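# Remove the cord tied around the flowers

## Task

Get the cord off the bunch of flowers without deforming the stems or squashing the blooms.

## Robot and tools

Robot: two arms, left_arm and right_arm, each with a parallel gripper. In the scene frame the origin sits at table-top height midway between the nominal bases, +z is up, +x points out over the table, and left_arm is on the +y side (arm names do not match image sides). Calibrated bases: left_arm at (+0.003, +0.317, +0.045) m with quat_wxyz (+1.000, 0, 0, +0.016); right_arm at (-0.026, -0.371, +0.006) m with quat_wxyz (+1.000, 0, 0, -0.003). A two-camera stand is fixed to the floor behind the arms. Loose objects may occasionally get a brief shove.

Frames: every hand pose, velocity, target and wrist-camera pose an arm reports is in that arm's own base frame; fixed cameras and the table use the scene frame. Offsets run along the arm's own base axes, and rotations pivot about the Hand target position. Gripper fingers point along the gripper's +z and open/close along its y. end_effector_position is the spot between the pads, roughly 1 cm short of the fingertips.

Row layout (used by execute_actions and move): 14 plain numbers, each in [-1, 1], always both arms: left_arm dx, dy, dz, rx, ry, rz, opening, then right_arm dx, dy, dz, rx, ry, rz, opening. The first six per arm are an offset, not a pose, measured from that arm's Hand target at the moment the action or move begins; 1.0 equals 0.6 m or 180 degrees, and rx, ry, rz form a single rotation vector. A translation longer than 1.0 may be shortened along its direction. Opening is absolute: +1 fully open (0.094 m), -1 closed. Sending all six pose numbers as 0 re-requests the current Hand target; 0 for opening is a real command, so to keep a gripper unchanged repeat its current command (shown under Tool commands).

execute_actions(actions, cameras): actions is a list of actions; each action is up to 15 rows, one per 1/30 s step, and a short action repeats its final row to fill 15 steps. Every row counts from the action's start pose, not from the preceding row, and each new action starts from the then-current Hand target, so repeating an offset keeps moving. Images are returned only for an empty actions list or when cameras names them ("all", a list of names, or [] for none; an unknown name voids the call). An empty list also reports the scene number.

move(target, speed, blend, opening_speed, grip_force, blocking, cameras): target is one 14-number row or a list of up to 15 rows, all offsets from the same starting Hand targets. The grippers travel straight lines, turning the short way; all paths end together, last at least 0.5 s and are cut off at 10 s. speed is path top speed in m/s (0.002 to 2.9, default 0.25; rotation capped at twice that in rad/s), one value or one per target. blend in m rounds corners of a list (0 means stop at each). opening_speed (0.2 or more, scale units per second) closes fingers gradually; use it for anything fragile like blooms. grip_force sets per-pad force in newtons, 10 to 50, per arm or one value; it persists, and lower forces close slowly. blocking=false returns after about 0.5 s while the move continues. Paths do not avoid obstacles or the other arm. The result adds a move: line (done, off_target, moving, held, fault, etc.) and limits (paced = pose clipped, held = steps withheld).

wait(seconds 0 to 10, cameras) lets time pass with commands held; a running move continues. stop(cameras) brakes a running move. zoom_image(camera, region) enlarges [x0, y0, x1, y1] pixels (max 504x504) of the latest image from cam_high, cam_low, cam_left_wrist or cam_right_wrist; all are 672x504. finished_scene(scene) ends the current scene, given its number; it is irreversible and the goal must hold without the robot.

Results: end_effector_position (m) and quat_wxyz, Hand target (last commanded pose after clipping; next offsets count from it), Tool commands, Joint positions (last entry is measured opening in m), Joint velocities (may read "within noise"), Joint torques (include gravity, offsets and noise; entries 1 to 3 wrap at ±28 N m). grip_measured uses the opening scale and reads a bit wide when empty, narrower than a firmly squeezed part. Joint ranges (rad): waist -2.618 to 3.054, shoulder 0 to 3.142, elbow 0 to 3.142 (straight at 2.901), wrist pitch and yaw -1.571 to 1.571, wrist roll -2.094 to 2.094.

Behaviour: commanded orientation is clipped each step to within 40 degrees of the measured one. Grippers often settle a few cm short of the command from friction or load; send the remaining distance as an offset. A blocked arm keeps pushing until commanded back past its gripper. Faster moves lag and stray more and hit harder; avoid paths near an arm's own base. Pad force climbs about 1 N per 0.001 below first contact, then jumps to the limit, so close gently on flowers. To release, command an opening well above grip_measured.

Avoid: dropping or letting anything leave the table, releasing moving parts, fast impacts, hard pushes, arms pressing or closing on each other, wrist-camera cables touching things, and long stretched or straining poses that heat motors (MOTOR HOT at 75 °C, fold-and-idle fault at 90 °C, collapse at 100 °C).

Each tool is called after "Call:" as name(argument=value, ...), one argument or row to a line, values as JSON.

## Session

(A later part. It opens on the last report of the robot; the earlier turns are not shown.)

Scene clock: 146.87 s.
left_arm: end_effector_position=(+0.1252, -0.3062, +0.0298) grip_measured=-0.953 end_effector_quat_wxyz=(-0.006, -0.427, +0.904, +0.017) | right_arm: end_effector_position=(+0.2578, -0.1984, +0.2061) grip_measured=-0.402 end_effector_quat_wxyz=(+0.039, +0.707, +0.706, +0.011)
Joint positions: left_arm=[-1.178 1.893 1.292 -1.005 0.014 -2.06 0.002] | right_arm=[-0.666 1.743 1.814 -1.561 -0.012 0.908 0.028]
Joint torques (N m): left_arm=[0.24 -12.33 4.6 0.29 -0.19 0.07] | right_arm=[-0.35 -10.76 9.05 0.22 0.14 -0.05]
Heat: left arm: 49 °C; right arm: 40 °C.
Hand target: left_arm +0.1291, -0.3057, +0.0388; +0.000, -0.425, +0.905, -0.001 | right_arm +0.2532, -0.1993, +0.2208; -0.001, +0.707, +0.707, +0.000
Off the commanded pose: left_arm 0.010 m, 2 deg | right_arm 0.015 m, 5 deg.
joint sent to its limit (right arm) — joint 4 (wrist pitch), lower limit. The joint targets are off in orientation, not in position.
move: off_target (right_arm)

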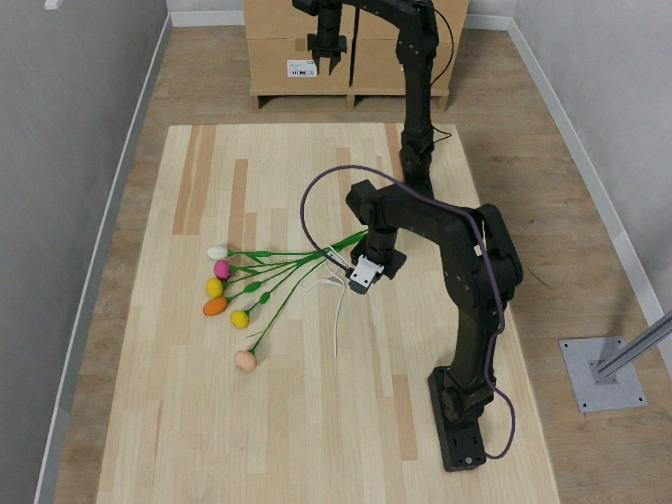

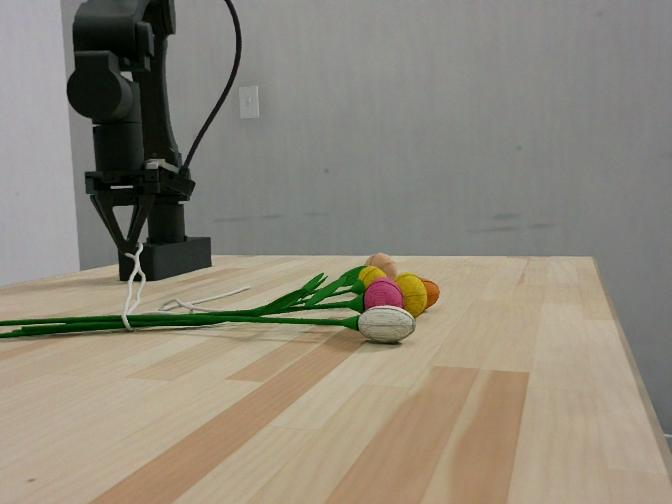

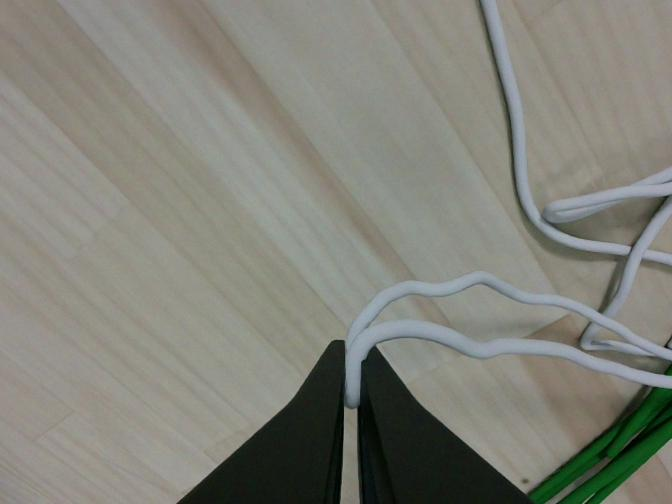

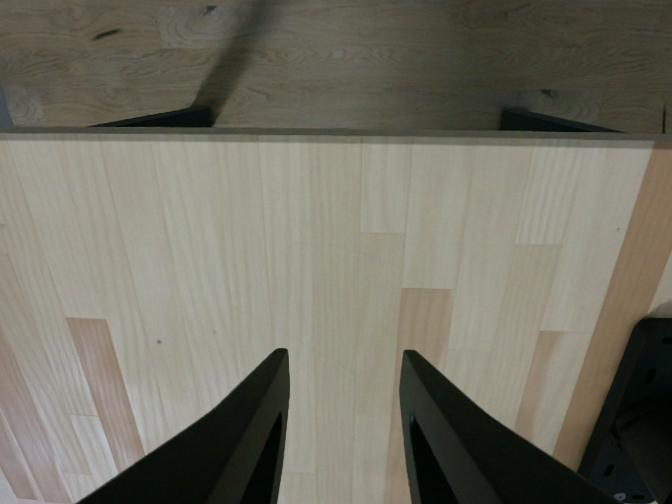

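Call:
move(
  target=[-0.26,-0.14,-0.05,0,0,0,-1,0,0,0,0,0,0,-0.4],
  cameras=["all"],
  speed=0.08,
)

Call:
zoom_image(
  camera="cam_high",
  region=[280, 170, 440, 330],
)

Scene clock: 150.40 s.
left_arm: end_effector_position=(-0.0229, -0.3838, +0.0048) grip_measured=-0.953 end_effector_quat_wxyz=(-0.071, -0.265, +0.961, +0.027) | right_arm: end_effector_position=(+0.2578, -0.1984, +0.2061) grip_measured=-0.402 end_effector_quat_wxyz=(+0.039, +0.707, +0.706, +0.011)
Joint positions: left_arm=[-1.562 2.099 1.48 -0.966 0.152 -2.1 0.002] | right_arm=[-0.666 1.743 1.814 -1.561 -0.012 0.908 0.028]
Joint torques (N m): left_arm=[-0.72 -9.76 8.72 -0.01 0.09 -0.12] | right_arm=[-0.36 -10.8 9.03 0.22 0.15 -0.04]
Heat: left arm: 48 °C; right arm: 40 °C.
Hand target: left_arm -0.0269, -0.3897, +0.0088; +0.000, -0.425, +0.905, -0.001 | right_arm +0.2532, -0.1993, +0.2208; -0.001, +0.707, +0.707, +0.000
Off the commanded pose: left_arm 0.008 m, 21 deg | right_arm 0.015 m, 5 deg.
joint sent to its limit (left arm) — joint 6 (wrist roll), lower limit. The joint targets are off in orientation, not in position.
joint sent to its limit (right arm) — joint 4 (wrist pitch), lower limit. The joint targets are off in orientation, not in position.
move: off_target (left_arm, right_arm)

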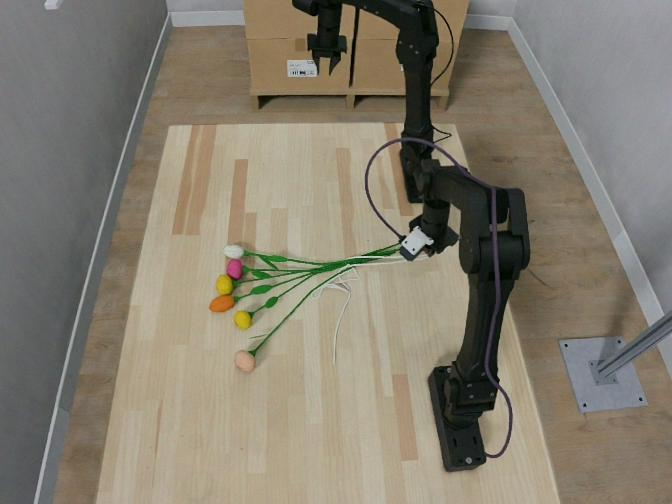

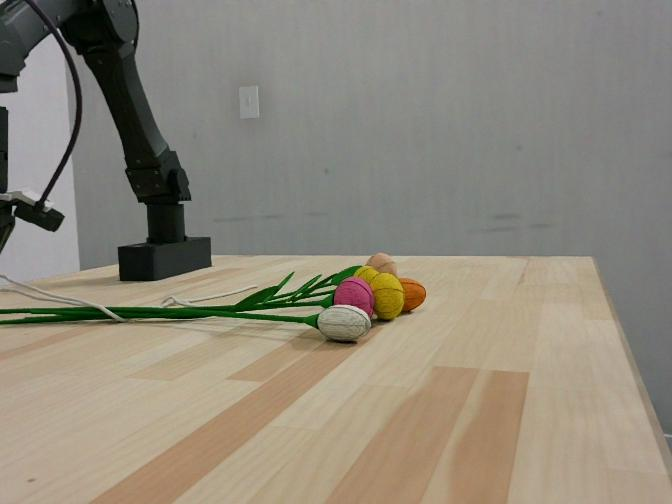

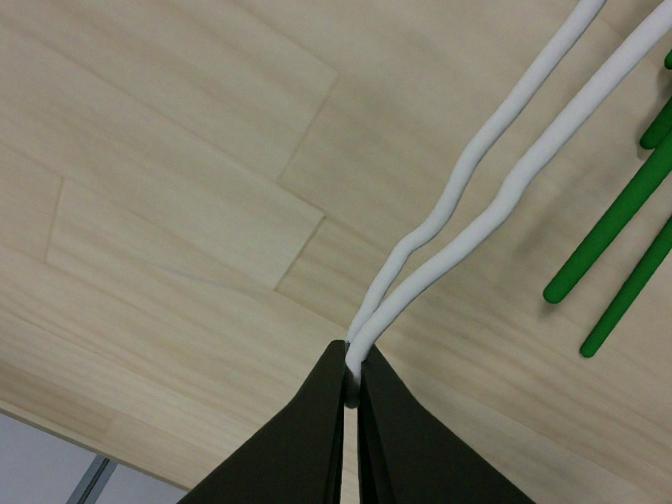

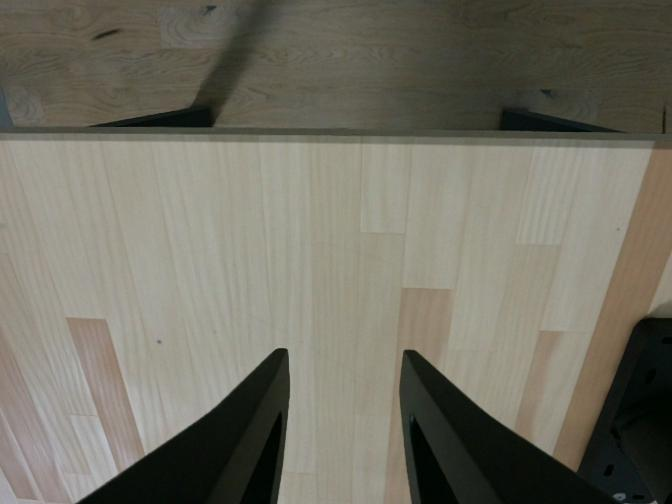

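Scaled by 3.150 from the camera's 672x504 image, which has a finer 960x720 frame.

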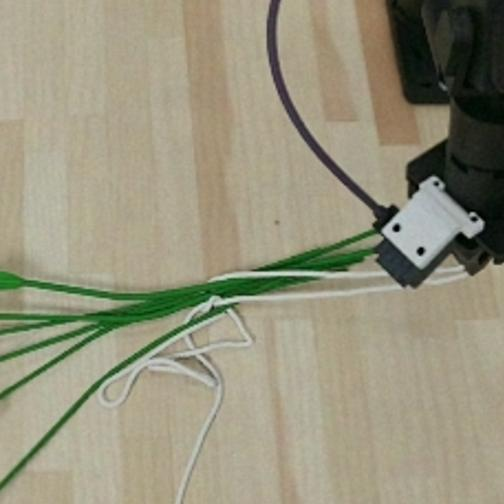

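Call:
move(
  target=[0,0,0,0,0,0,-1,0.05,0.85,-0.11,0,0,0.5,0.3],
  cameras=["all"],
  speed=0.3,
)

Scene clock: 154.33 s.
left_arm: end_effector_position=(-0.0231, -0.3838, +0.0048) grip_measured=-0.953 end_effector_quat_wxyz=(-0.072, -0.265, +0.961, +0.027) | right_arm: end_effector_position=(+0.2826, +0.3099, +0.1608) grip_measured=+0.298 end_effector_quat_wxyz=(+0.019, +0.003, +1.000, +0.020)
Joint positions: left_arm=[-1.562 2.099 1.48 -0.966 0.153 -2.1 0.002] | right_arm=[0.83 2.147 2.191 -1.561 0.002 0.836 0.061]
Joint torques (N m): left_arm=[-0.53 -9.77 8.83 -0.04 0.11 -0.12] | right_arm=[0.06 -9.74 9.02 0.14 0 -0.01]
Heat: left arm: 47 °C; right arm: 40 °C.
Hand target: left_arm -0.0269, -0.3897, +0.0088; +0.000, -0.425, +0.905, -0.001 | right_arm +0.2834, +0.3106, +0.1549; +0.000, +0.000, +1.000, -0.001
Off the commanded pose: left_arm 0.008 m, 21 deg | right_arm 0.006 m, 3 deg.
joint sent to its limit (left arm) — joint 6 (wrist roll), lower limit. The joint targets are off in orientation, not in position.
joint sent to its limit (right arm) — joint 4 (wrist pitch), lower limit. The joint targets still meet the commanded pose.
move: off_target (left_arm, right_arm)

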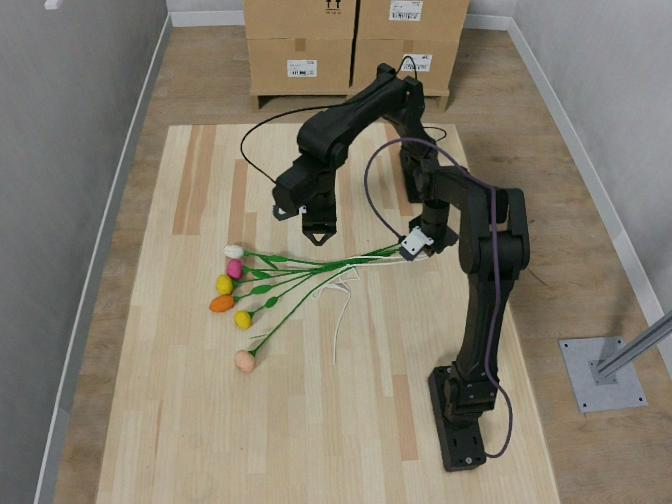

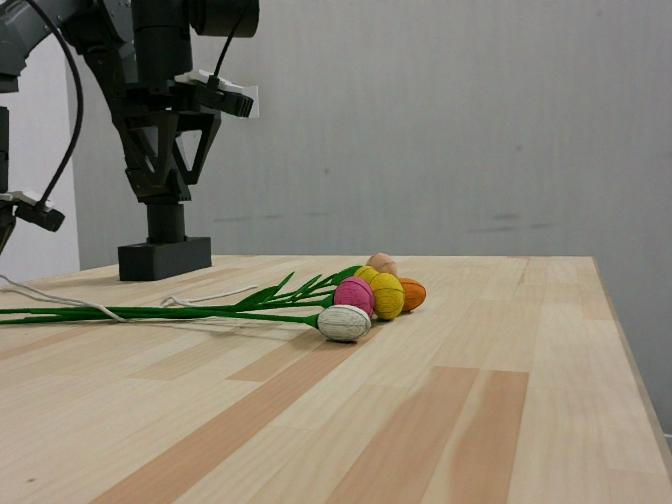

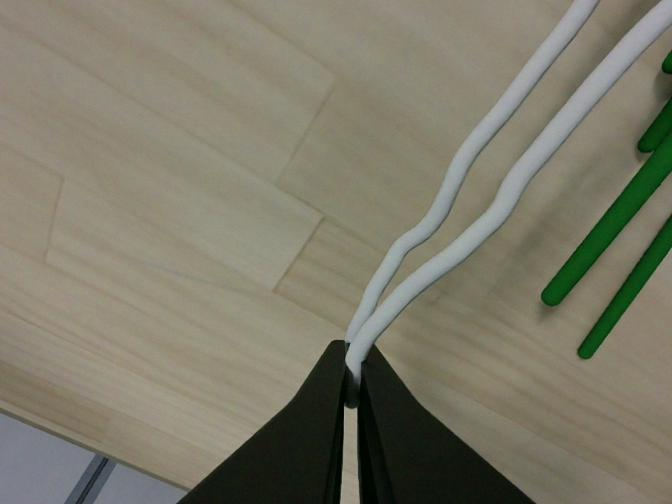

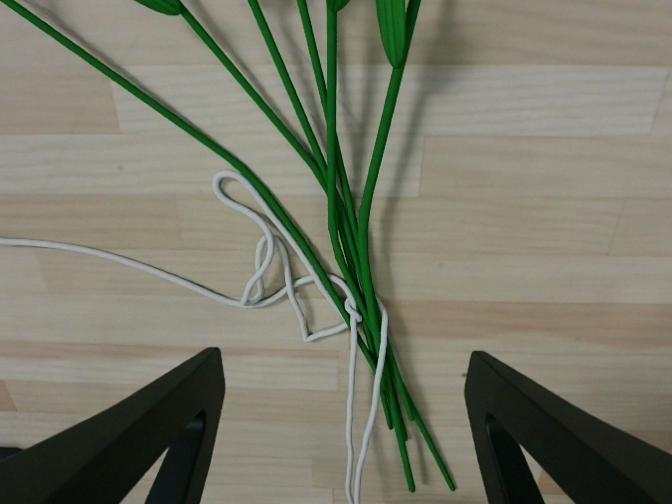

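Call:
move(
  target=[
    [0,0,0,0,0,0,-1,-0.09,0.0,0,0,0,0,-0.35],
    [0,0,0,0,0,0,-1,-0.09,0.0,-0.18,0,0,0,-0.35],
  ],
  cameras=["cam_right_wrist","cam_low"],
  speed=0.15,
)

Scene clock: 157.07 s.
left_arm: end_effector_position=(-0.0236, -0.3838, +0.0049) grip_measured=-0.953 end_effector_quat_wxyz=(-0.073, -0.266, +0.961, +0.027) | right_arm: end_effector_position=(+0.2287, +0.3112, +0.0449) grip_measured=-0.348 end_effector_quat_wxyz=(-0.005, -0.004, +1.000, -0.005)
Joint positions: left_arm=[-1.562 2.099 1.48 -0.966 0.156 -2.101 0.002] | right_arm=[0.934 2.06 1.594 -1.119 -0.001 0.926 0.031]
Joint torques (N m): left_arm=[-0.46 -9.66 8.72 -0.04 0.08 -0.12] | right_arm=[-0.01 -12.36 6.15 0.28 0.06 0.1]
Heat: left arm: 46 °C; right arm: 40 °C.
Hand target: left_arm -0.0269, -0.3897, +0.0088; +0.000, -0.425, +0.905, -0.001 | right_arm +0.2292, +0.3107, +0.0469; +0.000, +0.000, +1.000, -0.001
Off the commanded pose: left_arm 0.008 m, 21 deg | right_arm 0.002 m, 1 deg.
joint sent to its limit (left arm) — joint 6 (wrist roll), lower limit. The joint targets are off in orientation, not in position.
move: off_target (left_arm)
Images, in order (width x height): cam_low 672x504, cam_right_wrist 672x504.

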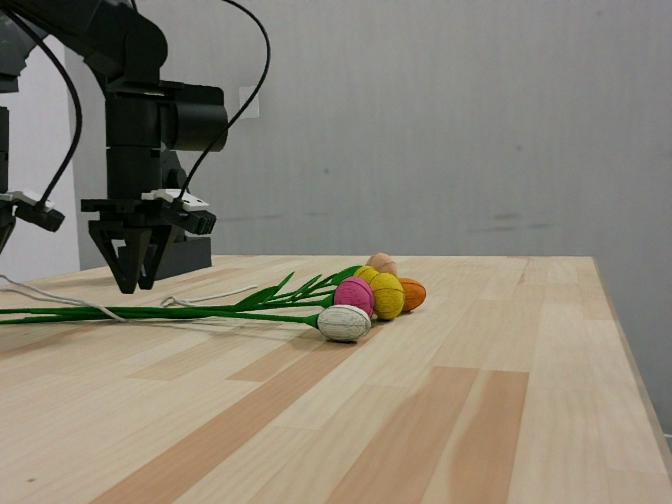

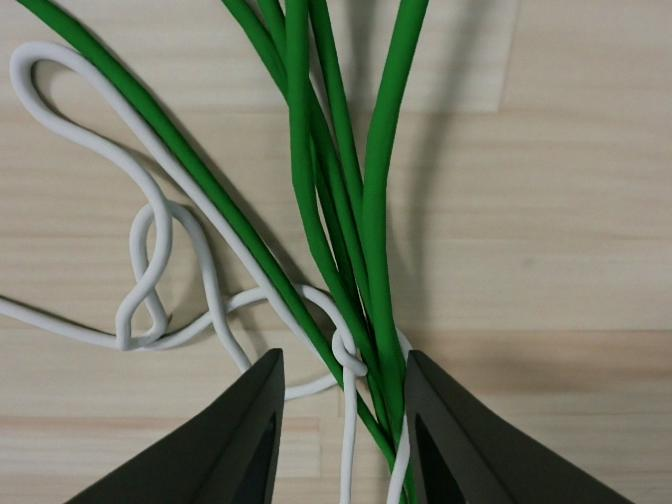

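Call:
move(
  target=[
    [0,0,0,0,0,0,-1,0.03,0.0,0,0,0,0,-0.2],
    [0,0,0,0,0,0,-1,0.03,0.0,-0.055,0,0,0,-0.2],
  ],
  cameras=["cam_right_wrist","cam_low"],
  speed=0.08,
)

Scene clock: 159.13 s.
left_arm: end_effector_position=(-0.0238, -0.3838, +0.0049) grip_measured=-0.953 end_effector_quat_wxyz=(-0.074, -0.266, +0.961, +0.027) | right_arm: end_effector_position=(+0.2470, +0.3140, +0.0267) grip_measured=-0.202 end_effector_quat_wxyz=(+0.007, +0.000, +1.000, +0.010)
Joint positions: left_arm=[-1.562 2.099 1.48 -0.966 0.157 -2.101 0.002] | right_arm=[0.901 2.092 1.568 -1.023 -0.001 0.902 0.038]
Joint torques (N m): left_arm=[-0.53 -9.69 8.84 -0.05 0.09 -0.11] | right_arm=[-0.36 -9.25 6.49 0.36 0.04 -0.05]
Heat: left arm: 45 °C; right arm: 40 °C.
Hand target: left_arm -0.0269, -0.3897, +0.0088; +0.000, -0.425, +0.905, -0.001 | right_arm +0.2473, +0.3107, +0.0139; +0.000, +0.000, +1.000, -0.001
Off the commanded pose: left_arm 0.008 m, 21 deg | right_arm 0.013 m, 1 deg.
joint sent to its limit (left arm) — joint 6 (wrist roll), lower limit. The joint targets are off in orientation, not in position.
move: off_target (left_arm, right_arm)
Images, in order (width x height): cam_low 672x504, cam_right_wrist 672x504.

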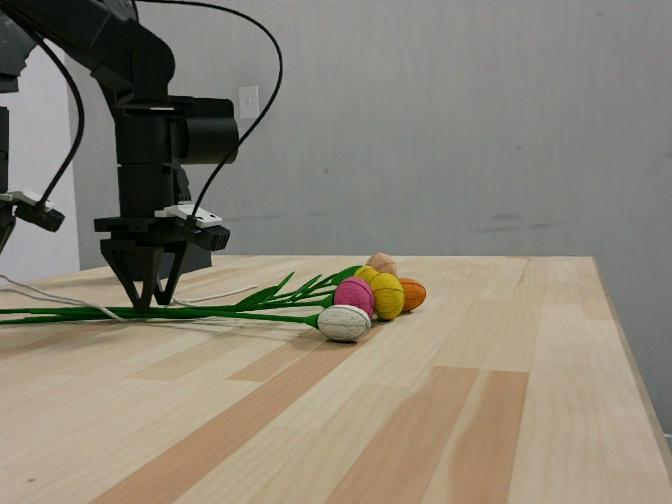

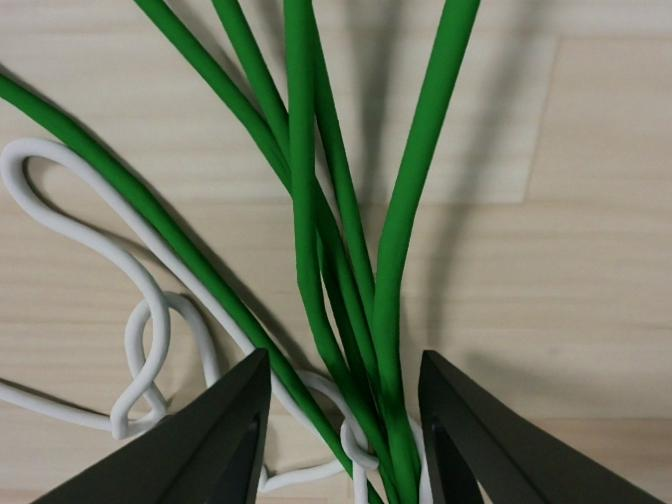

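Call:
move(
  target=[
    [0,0,0,0,0,0,-1,0.023,0.0,0,0,0,0,-0.2],
    [0,0,0,0,0,0,-1,0.023,0.0,-0.036,0,0,0,-0.2],
  ],
  cameras=["cam_right_wrist","cam_low"],
  speed=0.06,
)

Scene clock: 160.77 s.
left_arm: end_effector_position=(-0.0238, -0.3838, +0.0049) grip_measured=-0.953 end_effector_quat_wxyz=(-0.074, -0.266, +0.961, +0.027) | right_arm: end_effector_position=(+0.2612, +0.3149, +0.0130) grip_measured=-0.202 end_effector_quat_wxyz=(+0.009, +0.000, +1.000, +0.012)
Joint positions: left_arm=[-1.562 2.099 1.48 -0.966 0.157 -2.101 0.002] | right_arm=[0.875 2.138 1.584 -0.987 -0.001 0.876 0.038]
Joint torques (N m): left_arm=[-0.61 -9.63 8.65 -0.03 0.09 -0.09] | right_arm=[-0.49 -8.62 5.41 0.61 0 -0.03]
Heat: left arm: 44 °C; right arm: 39 °C.
Hand target: left_arm -0.0269, -0.3897, +0.0088; +0.000, -0.425, +0.905, -0.001 | right_arm +0.2610, +0.3106, -0.0078; +0.000, +0.000, +1.000, -0.001
Off the commanded pose: left_arm 0.008 m, 21 deg | right_arm 0.021 m, 2 deg.
joint sent to its limit (left arm) — joint 6 (wrist roll), lower limit. The joint targets are off in orientation, not in position.
move: off_target (left_arm, right_arm)
Images, in order (width x height): cam_low 672x504, cam_right_wrist 672x504.

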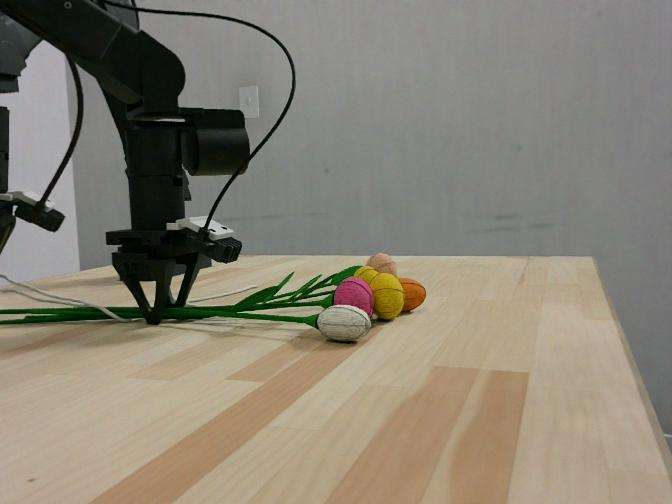

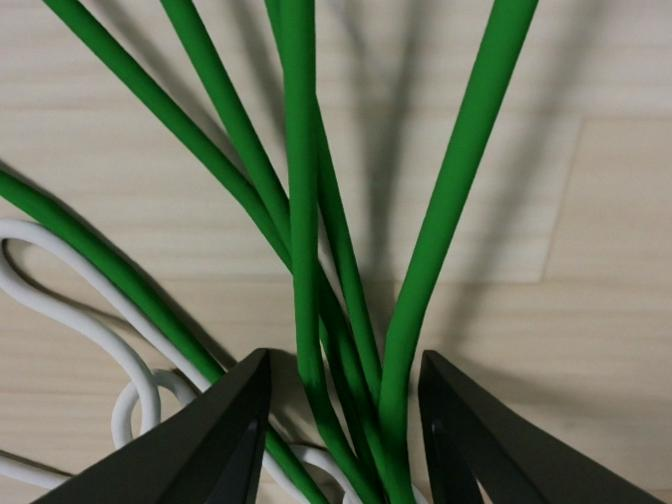

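Call:
move(
  target=[0,0,0,0,0,0,-1,0,0,0.005,0,0,0,-0.75],
  cameras=["cam_right_wrist"],
  grip_force=[50,12],
)

Scene clock: 164.77 s.
left_arm: end_effector_position=(-0.0238, -0.3838, +0.0049) grip_measured=-0.953 end_effector_quat_wxyz=(-0.074, -0.266, +0.961, +0.027) | right_arm: end_effector_position=(+0.2604, +0.3133, +0.0130) grip_measured=-0.746 end_effector_quat_wxyz=(+0.008, -0.003, +1.000, +0.009)
Joint positions: left_arm=[-1.562 2.099 1.48 -0.966 0.157 -2.101 0.002] | right_arm=[0.875 2.138 1.584 -0.994 0.001 0.869 0.012]
Joint torques (N m): left_arm=[-0.58 -9.62 8.66 -0.02 0.04 -0.08] | right_arm=[-0.4 -8.84 5.94 0.53 0.02 0.02]
Heat: left arm: 43 °C; right arm: 39 °C.
Hand target: left_arm -0.0269, -0.3897, +0.0088; +0.000, -0.425, +0.905, -0.001 | right_arm +0.2610, +0.3106, -0.0048; +0.000, +0.000, +1.000, -0.001
Off the commanded pose: left_arm 0.008 m, 21 deg | right_arm 0.018 m, 1 deg.
joint sent to its limit (left arm) — joint 6 (wrist roll), lower limit. The joint targets are off in orientation, not in position.
grip_force (N): 50, 12
move: off_target (left_arm, right_arm)
Images, in order (width x height): cam_right_wrist 672x504.

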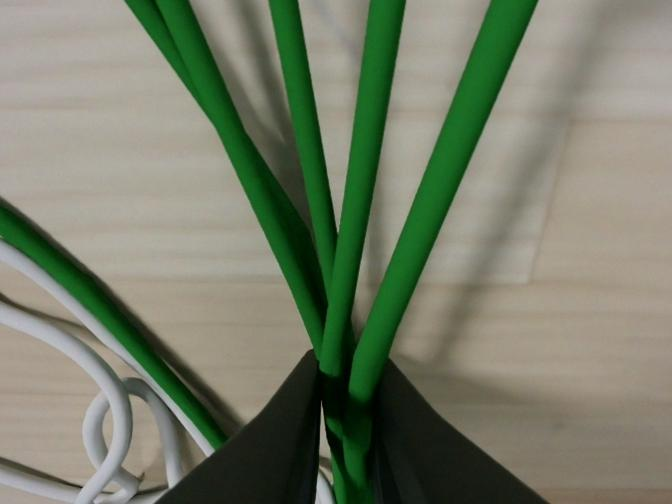

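Call:
move(
  target=[0,0,0,0,0,0,-1,0.36,0.02,0.045,0,0,0,-0.75],
  cameras=["all"],
  speed=0.06,
)

Call:
zoom_image(
  camera="cam_high",
  region=[240, 190, 440, 350],
)

Scene clock: 169.23 s.
left_arm: end_effector_position=(-0.0238, -0.3838, +0.0049) grip_measured=-0.953 end_effector_quat_wxyz=(-0.074, -0.266, +0.961, +0.027) | right_arm: end_effector_position=(+0.4696, +0.3254, +0.0397) grip_measured=-0.748 end_effector_quat_wxyz=(+0.099, +0.001, +0.992, +0.077)
Joint positions: left_arm=[-1.562 2.099 1.48 -0.966 0.157 -2.101 0.002] | right_arm=[0.599 2.791 2.846 -1.375 -0.016 0.603 0.012]
Joint torques (N m): left_arm=[-0.44 -9.54 8.7 -0.04 0.07 -0.1] | right_arm=[-0.49 -12.49 9.54 0.91 0.18 -0.07]
Heat: left arm: 42 °C; right arm: 39 °C.
Hand target: left_arm -0.0269, -0.3897, +0.0088; +0.000, -0.425, +0.905, -0.001 | right_arm +0.4770, +0.3227, +0.0221; +0.000, +0.000, +1.000, -0.001
Off the commanded pose: left_arm 0.008 m, 21 deg | right_arm 0.019 m, 14 deg.
elbow stopped short (right arm): the move would have taken joint 3 (elbow) straighter than the controller allows.
joint sent to its limit (left arm) — joint 6 (wrist roll), lower limit. The joint targets are off in orientation, not in position.
grip_force (N): 50, 12
move: off_target (left_arm, right_arm)

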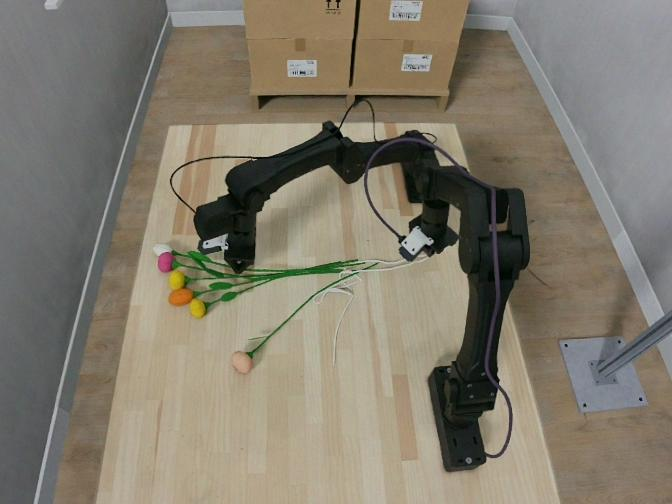

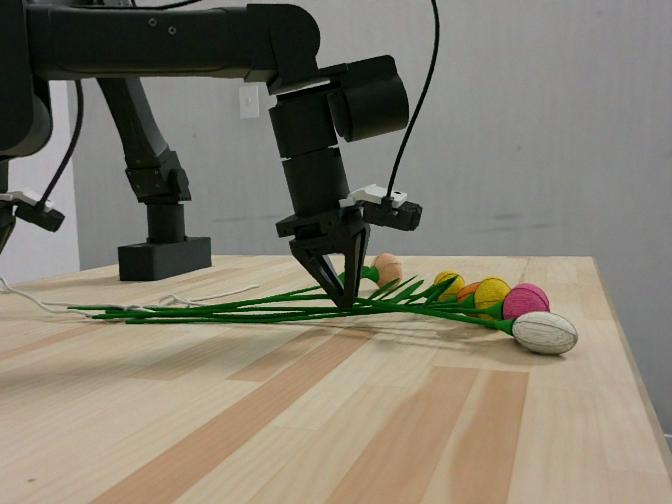

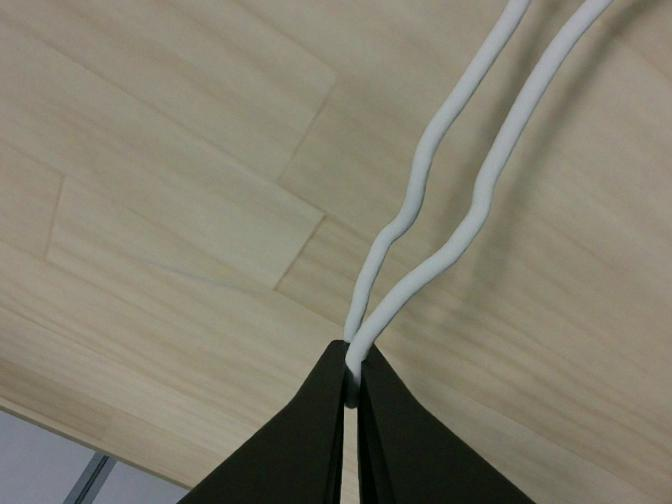

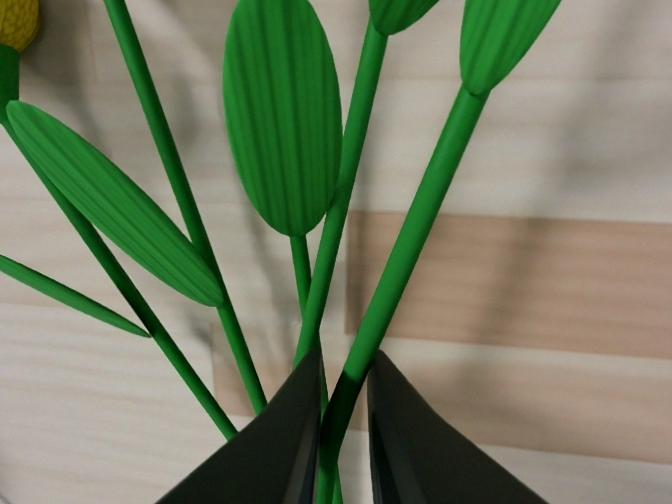

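Scaled by 2.520 from the camera's 672x504 image, which has a finer 960x720 frame.

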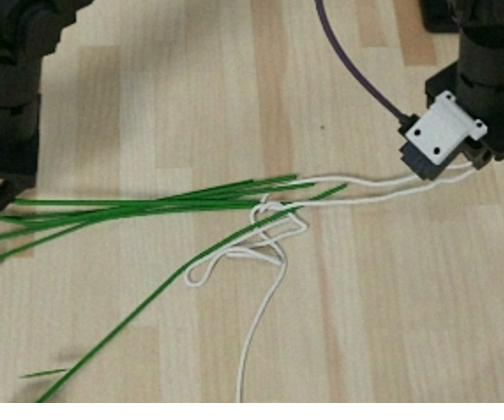

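Call:
move(
  target=[-0.1,0.0,0.0,0,0,0,-1,0.06,-0.13,0.03,0,0,0,-0.75],
  cameras=["cam_high","cam_low"],
  speed=0.06,
)

Call:
zoom_image(
  camera="cam_high",
  region=[280, 220, 440, 340],
)

Scene clock: 173.10 s.
left_arm: end_effector_position=(-0.0826, -0.3857, +0.0050) grip_measured=-0.953 end_effector_quat_wxyz=(-0.096, -0.205, +0.973, +0.046) | right_arm: end_effector_position=(+0.5105, +0.2499, +0.0389) grip_measured=-0.748 end_effector_quat_wxyz=(+0.104, +0.001, +0.993, +0.058)
Joint positions: left_arm=[-1.688 2.145 1.544 -0.997 0.211 -2.101 0.002] | right_arm=[0.449 2.791 2.846 -1.387 -0.014 0.452 0.012]
Joint torques (N m): left_arm=[-0.62 -10.07 8.57 -0.06 0.13 -0.1] | right_arm=[-0.53 -15.31 9.51 0.57 0.17 -0.05]
Heat: left arm: 42 °C; right arm: 40 °C.
Hand target: left_arm -0.0868, -0.3897, +0.0089; +0.000, -0.425, +0.905, -0.001 | right_arm +0.5131, +0.2445, +0.0401; +0.000, +0.000, +1.000, -0.001
Off the commanded pose: left_arm 0.007 m, 29 deg | right_arm 0.006 m, 14 deg.
elbow stopped short (right arm): the move would have taken joint 3 (elbow) straighter than the controller allows.
joint sent to its limit (left arm) — joint 6 (wrist roll), lower limit. The joint targets are off in orientation, not in position.
grip_force (N): 50, 12
move: off_target (left_arm, right_arm)
Images, in order (width x height): cam_high 672x504, cam_low 672x504.

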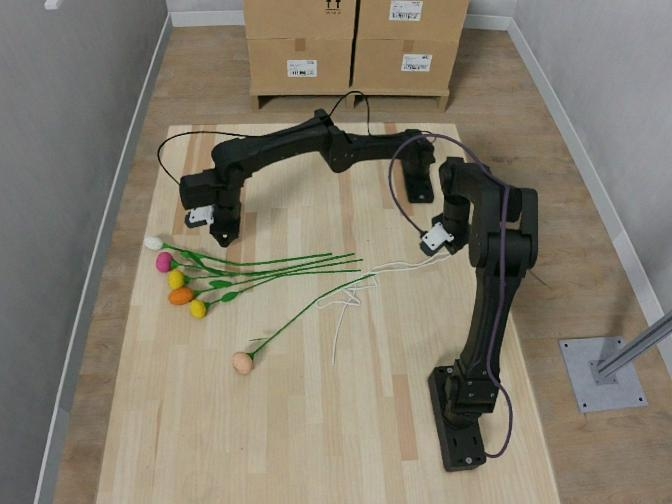

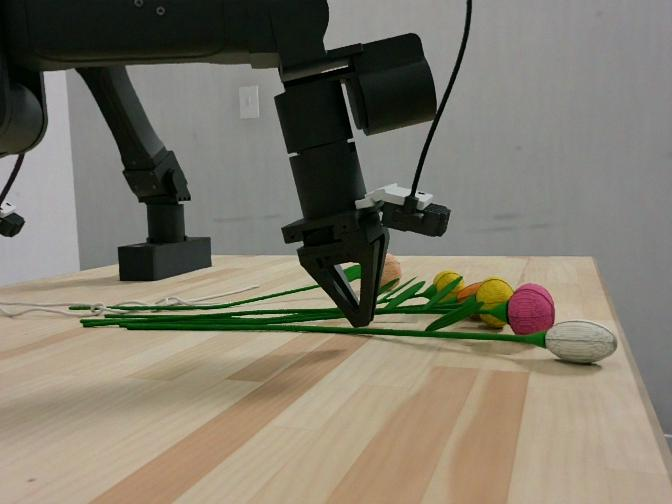

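Scaled by 3.150 from the camera's 672x504 image, which has a finer 960x720 frame.

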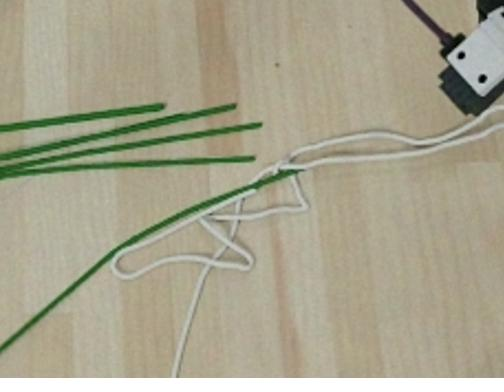

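Call:
move(
  target=[
    [0,0,0.0,0,0,0,-1,-0.0,-0.17,0.0,0,0,0,-0.75],
    [0,0,0.0,0,0,0,-1,-0.1,-0.17,-0.02,0,0,0,-0.75],
    [0,0,0.0,0,0,0,-1,-0.1,-0.17,-0.035,0,0,0,-0.2],
  ],
  cameras=["cam_high","cam_low"],
  speed=0.08,
)

Scene clock: 177.53 s.
left_arm: end_effector_position=(-0.0826, -0.3854, +0.0050) grip_measured=-0.953 end_effector_quat_wxyz=(-0.096, -0.205, +0.973, +0.046) | right_arm: end_effector_position=(+0.4482, +0.1377, +0.0155) grip_measured=-0.202 end_effector_quat_wxyz=(-0.019, +0.001, +1.000, -0.005)
Joint positions: left_arm=[-1.688 2.145 1.544 -0.998 0.212 -2.101 0.002] | right_arm=[0.295 2.473 2.169 -1.305 -0.002 0.298 0.038]
Joint torques (N m): left_arm=[-0.49 -10.04 8.75 -0.08 0.13 -0.09] | right_arm=[0.54 -15.94 5.55 0.53 0.11 0.09]
Heat: left arm: 42 °C; right arm: 41 °C.
Hand target: left_arm -0.0868, -0.3898, +0.0089; +0.000, -0.425, +0.905, -0.001 | right_arm +0.4531, +0.1426, +0.0192; +0.000, +0.000, +1.000, -0.001
Off the commanded pose: left_arm 0.007 m, 29 deg | right_arm 0.008 m, 2 deg.
elbow stopped short (right arm): the move would have taken joint 3 (elbow) straighter than the controller allows.
joint sent to its limit (left arm) — joint 6 (wrist roll), lower limit. The joint targets are off in orientation, not in position.
grip_force (N): 50, 12
move: off_target (left_arm)
Images, in order (width x height): cam_high 672x504, cam_low 672x504.

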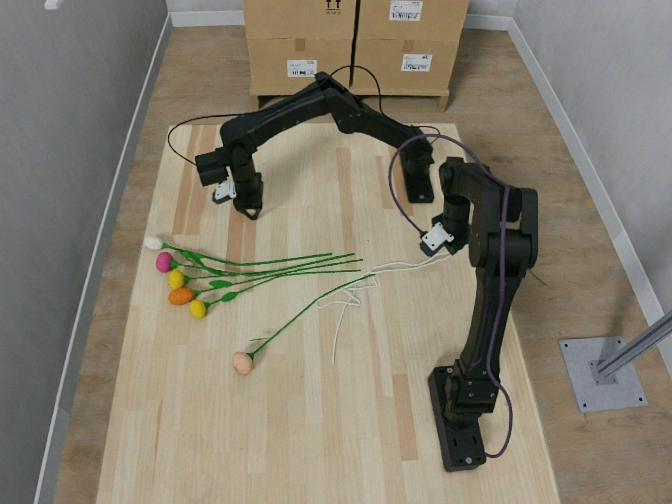

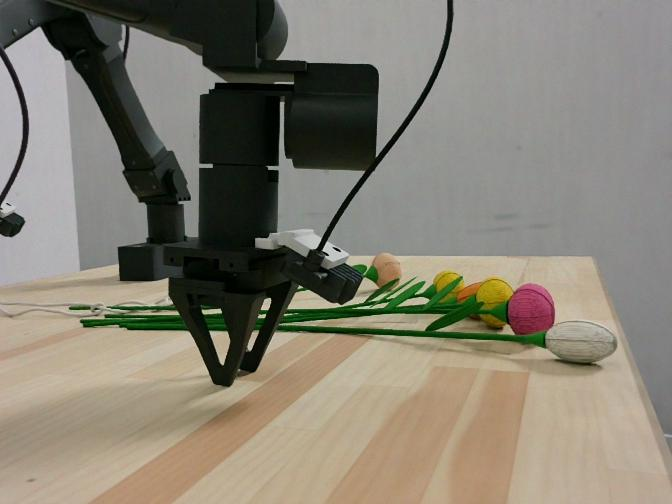

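Call:
move(
  target=[
    [0,0,0,0,0,0,-1,0,-0.05,0.3,0,0,0,-0.2],
    [0.0,-0.1,0,0,0,0,-1,0,-0.3,0.3,0,0,0,-0.2],
  ],
  cameras=["cam_high","cam_left_wrist"],
  speed=0.12,
)

Call:
zoom_image(
  camera="cam_high",
  region=[290, 210, 450, 370],
)

Scene clock: 186.90 s.
left_arm: end_effector_position=(-0.0874, -0.4461, +0.0063) grip_measured=-0.953 end_effector_quat_wxyz=(-0.092, -0.205, +0.974, +0.038) | right_arm: end_effector_position=(+0.4596, -0.0349, +0.1825) grip_measured=-0.202 end_effector_quat_wxyz=(+0.094, +0.002, +0.996, -0.003)
Joint positions: left_arm=[-1.688 2.372 1.937 -1.15 0.198 -2.101 0.002] | right_arm=[-0.081 2.241 2.422 -1.563 -0.009 -0.076 0.038]
Joint torques (N m): left_arm=[-0.12 -12.03 9.13 -0.08 -0.05 -0.11] | right_arm=[-0.14 -15.97 6.83 0.46 0.12 -0.05]
Heat: left arm: 42 °C; right arm: 46 °C.
Hand target: left_arm -0.0868, -0.4497, +0.0089; +0.000, -0.425, +0.905, -0.001 | right_arm +0.4530, -0.0373, +0.1993; +0.000, +0.000, +1.000, -0.001
Off the commanded pose: left_arm 0.005 m, 29 deg | right_arm 0.018 m, 11 deg.
joint sent to its limit (left arm) — joint 6 (wrist roll), lower limit. The joint targets are off in orientation, not in position.
joint sent to its limit (right arm) — joint 4 (wrist pitch), lower limit. The joint targets are off in orientation, not in position.
grip_force (N): 50, 12
move: off_target (left_arm, right_arm)
Images, in order (width x height): cam_high 672x504, cam_left_wrist 672x504.

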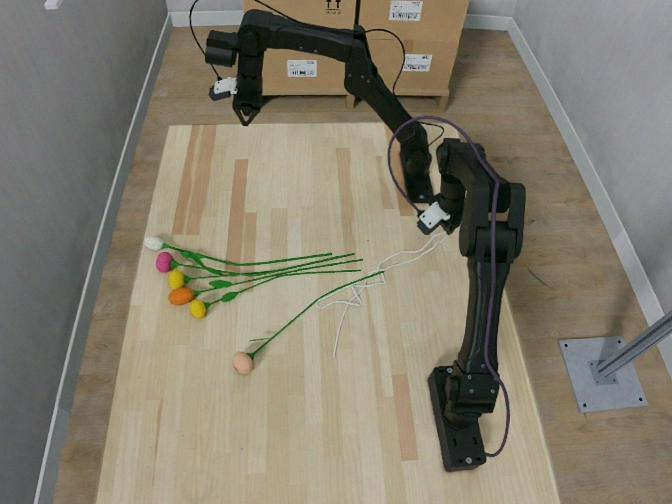

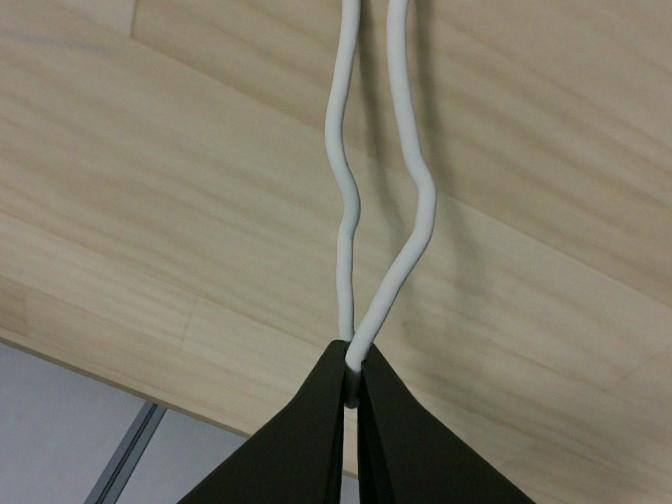

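Scaled by 3.150 from the camera's 672x504 image, which has a finer 960x720 frame.

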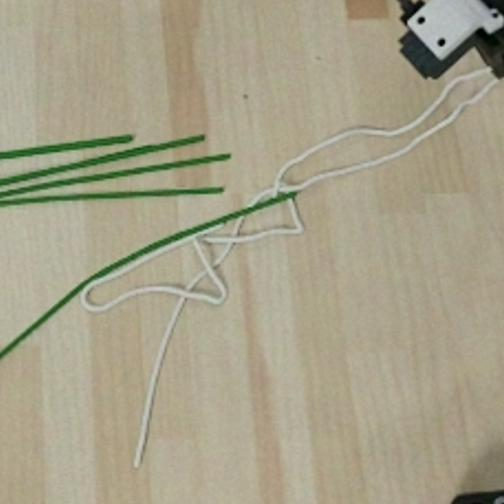

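Call:
move(
  target=[0.0,-0.06,0.3,0,0,0,-1,0,0,0,0,0,0,-0.2],
  cameras=["cam_high","cam_low"],
  speed=0.12,
)

Call:
zoom_image(
  camera="cam_high",
  region=[290, 210, 450, 370],
)

Scene clock: 189.97 s.
left_arm: end_effector_position=(-0.0862, -0.4887, +0.1600) grip_measured=-0.953 end_effector_quat_wxyz=(-0.110, -0.195, +0.972, -0.074) | right_arm: end_effector_position=(+0.4596, -0.0349, +0.1825) grip_measured=-0.202 end_effector_quat_wxyz=(+0.094, +0.002, +0.996, -0.003)
Joint positions: left_arm=[-1.688 2.396 2.584 -1.547 0.163 -2.101 0.002] | right_arm=[-0.081 2.241 2.422 -1.563 -0.009 -0.077 0.038]
Joint torques (N m): left_arm=[-0.66 -17.05 8.28 0.39 -0.07 -0.1] | right_arm=[-0.21 -15.98 6.78 0.47 0.12 -0.05]
Heat: left arm: 43 °C; right arm: 45 °C.
Hand target: left_arm -0.0868, -0.4858, +0.1889; +0.000, -0.425, +0.905, -0.001 | right_arm +0.4530, -0.0373, +0.1993; +0.000, +0.000, +1.000, -0.001
Off the commanded pose: left_arm 0.029 m, 32 deg | right_arm 0.018 m, 11 deg.
joint sent to its limit (left arm) — joint 4 (wrist pitch), lower limit; joint 6 (wrist roll), lower limit. The joint targets are off in orientation, not in position.
joint sent to its limit (right arm) — joint 4 (wrist pitch), lower limit. The joint targets are off in orientation, not in position.
grip_force (N): 50, 12
move: off_target (left_arm, right_arm)
Images, in order (width x height): cam_high 672x504, cam_low 672x504.

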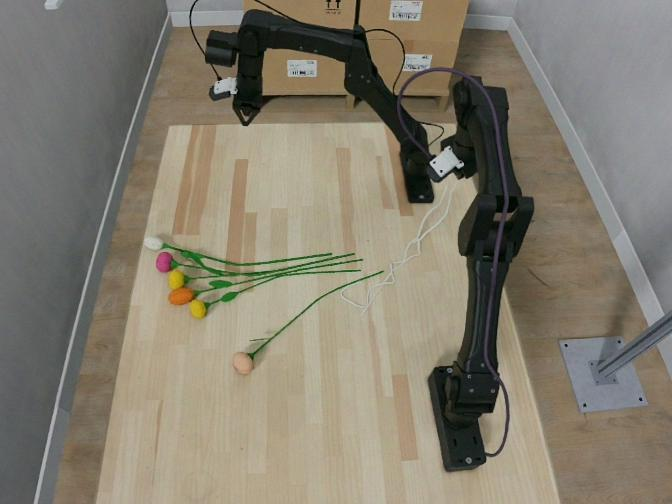

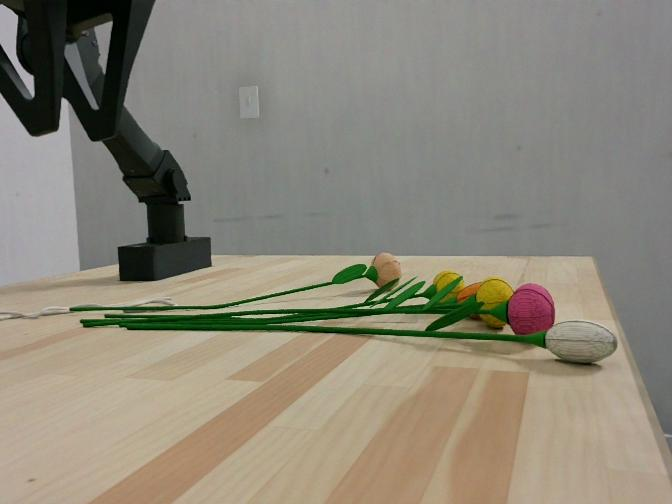

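Scaled by 3.150 from the camera's 672x504 image, which has a finer 960x720 frame.

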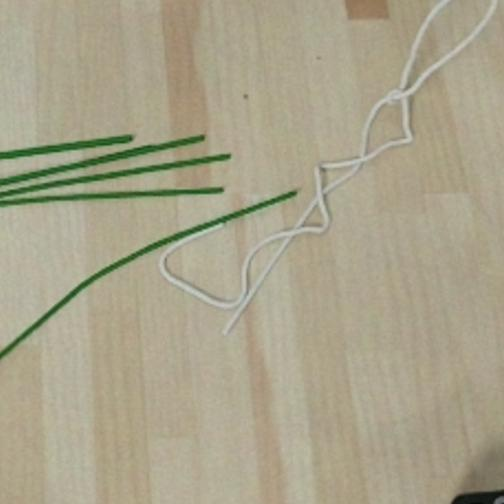

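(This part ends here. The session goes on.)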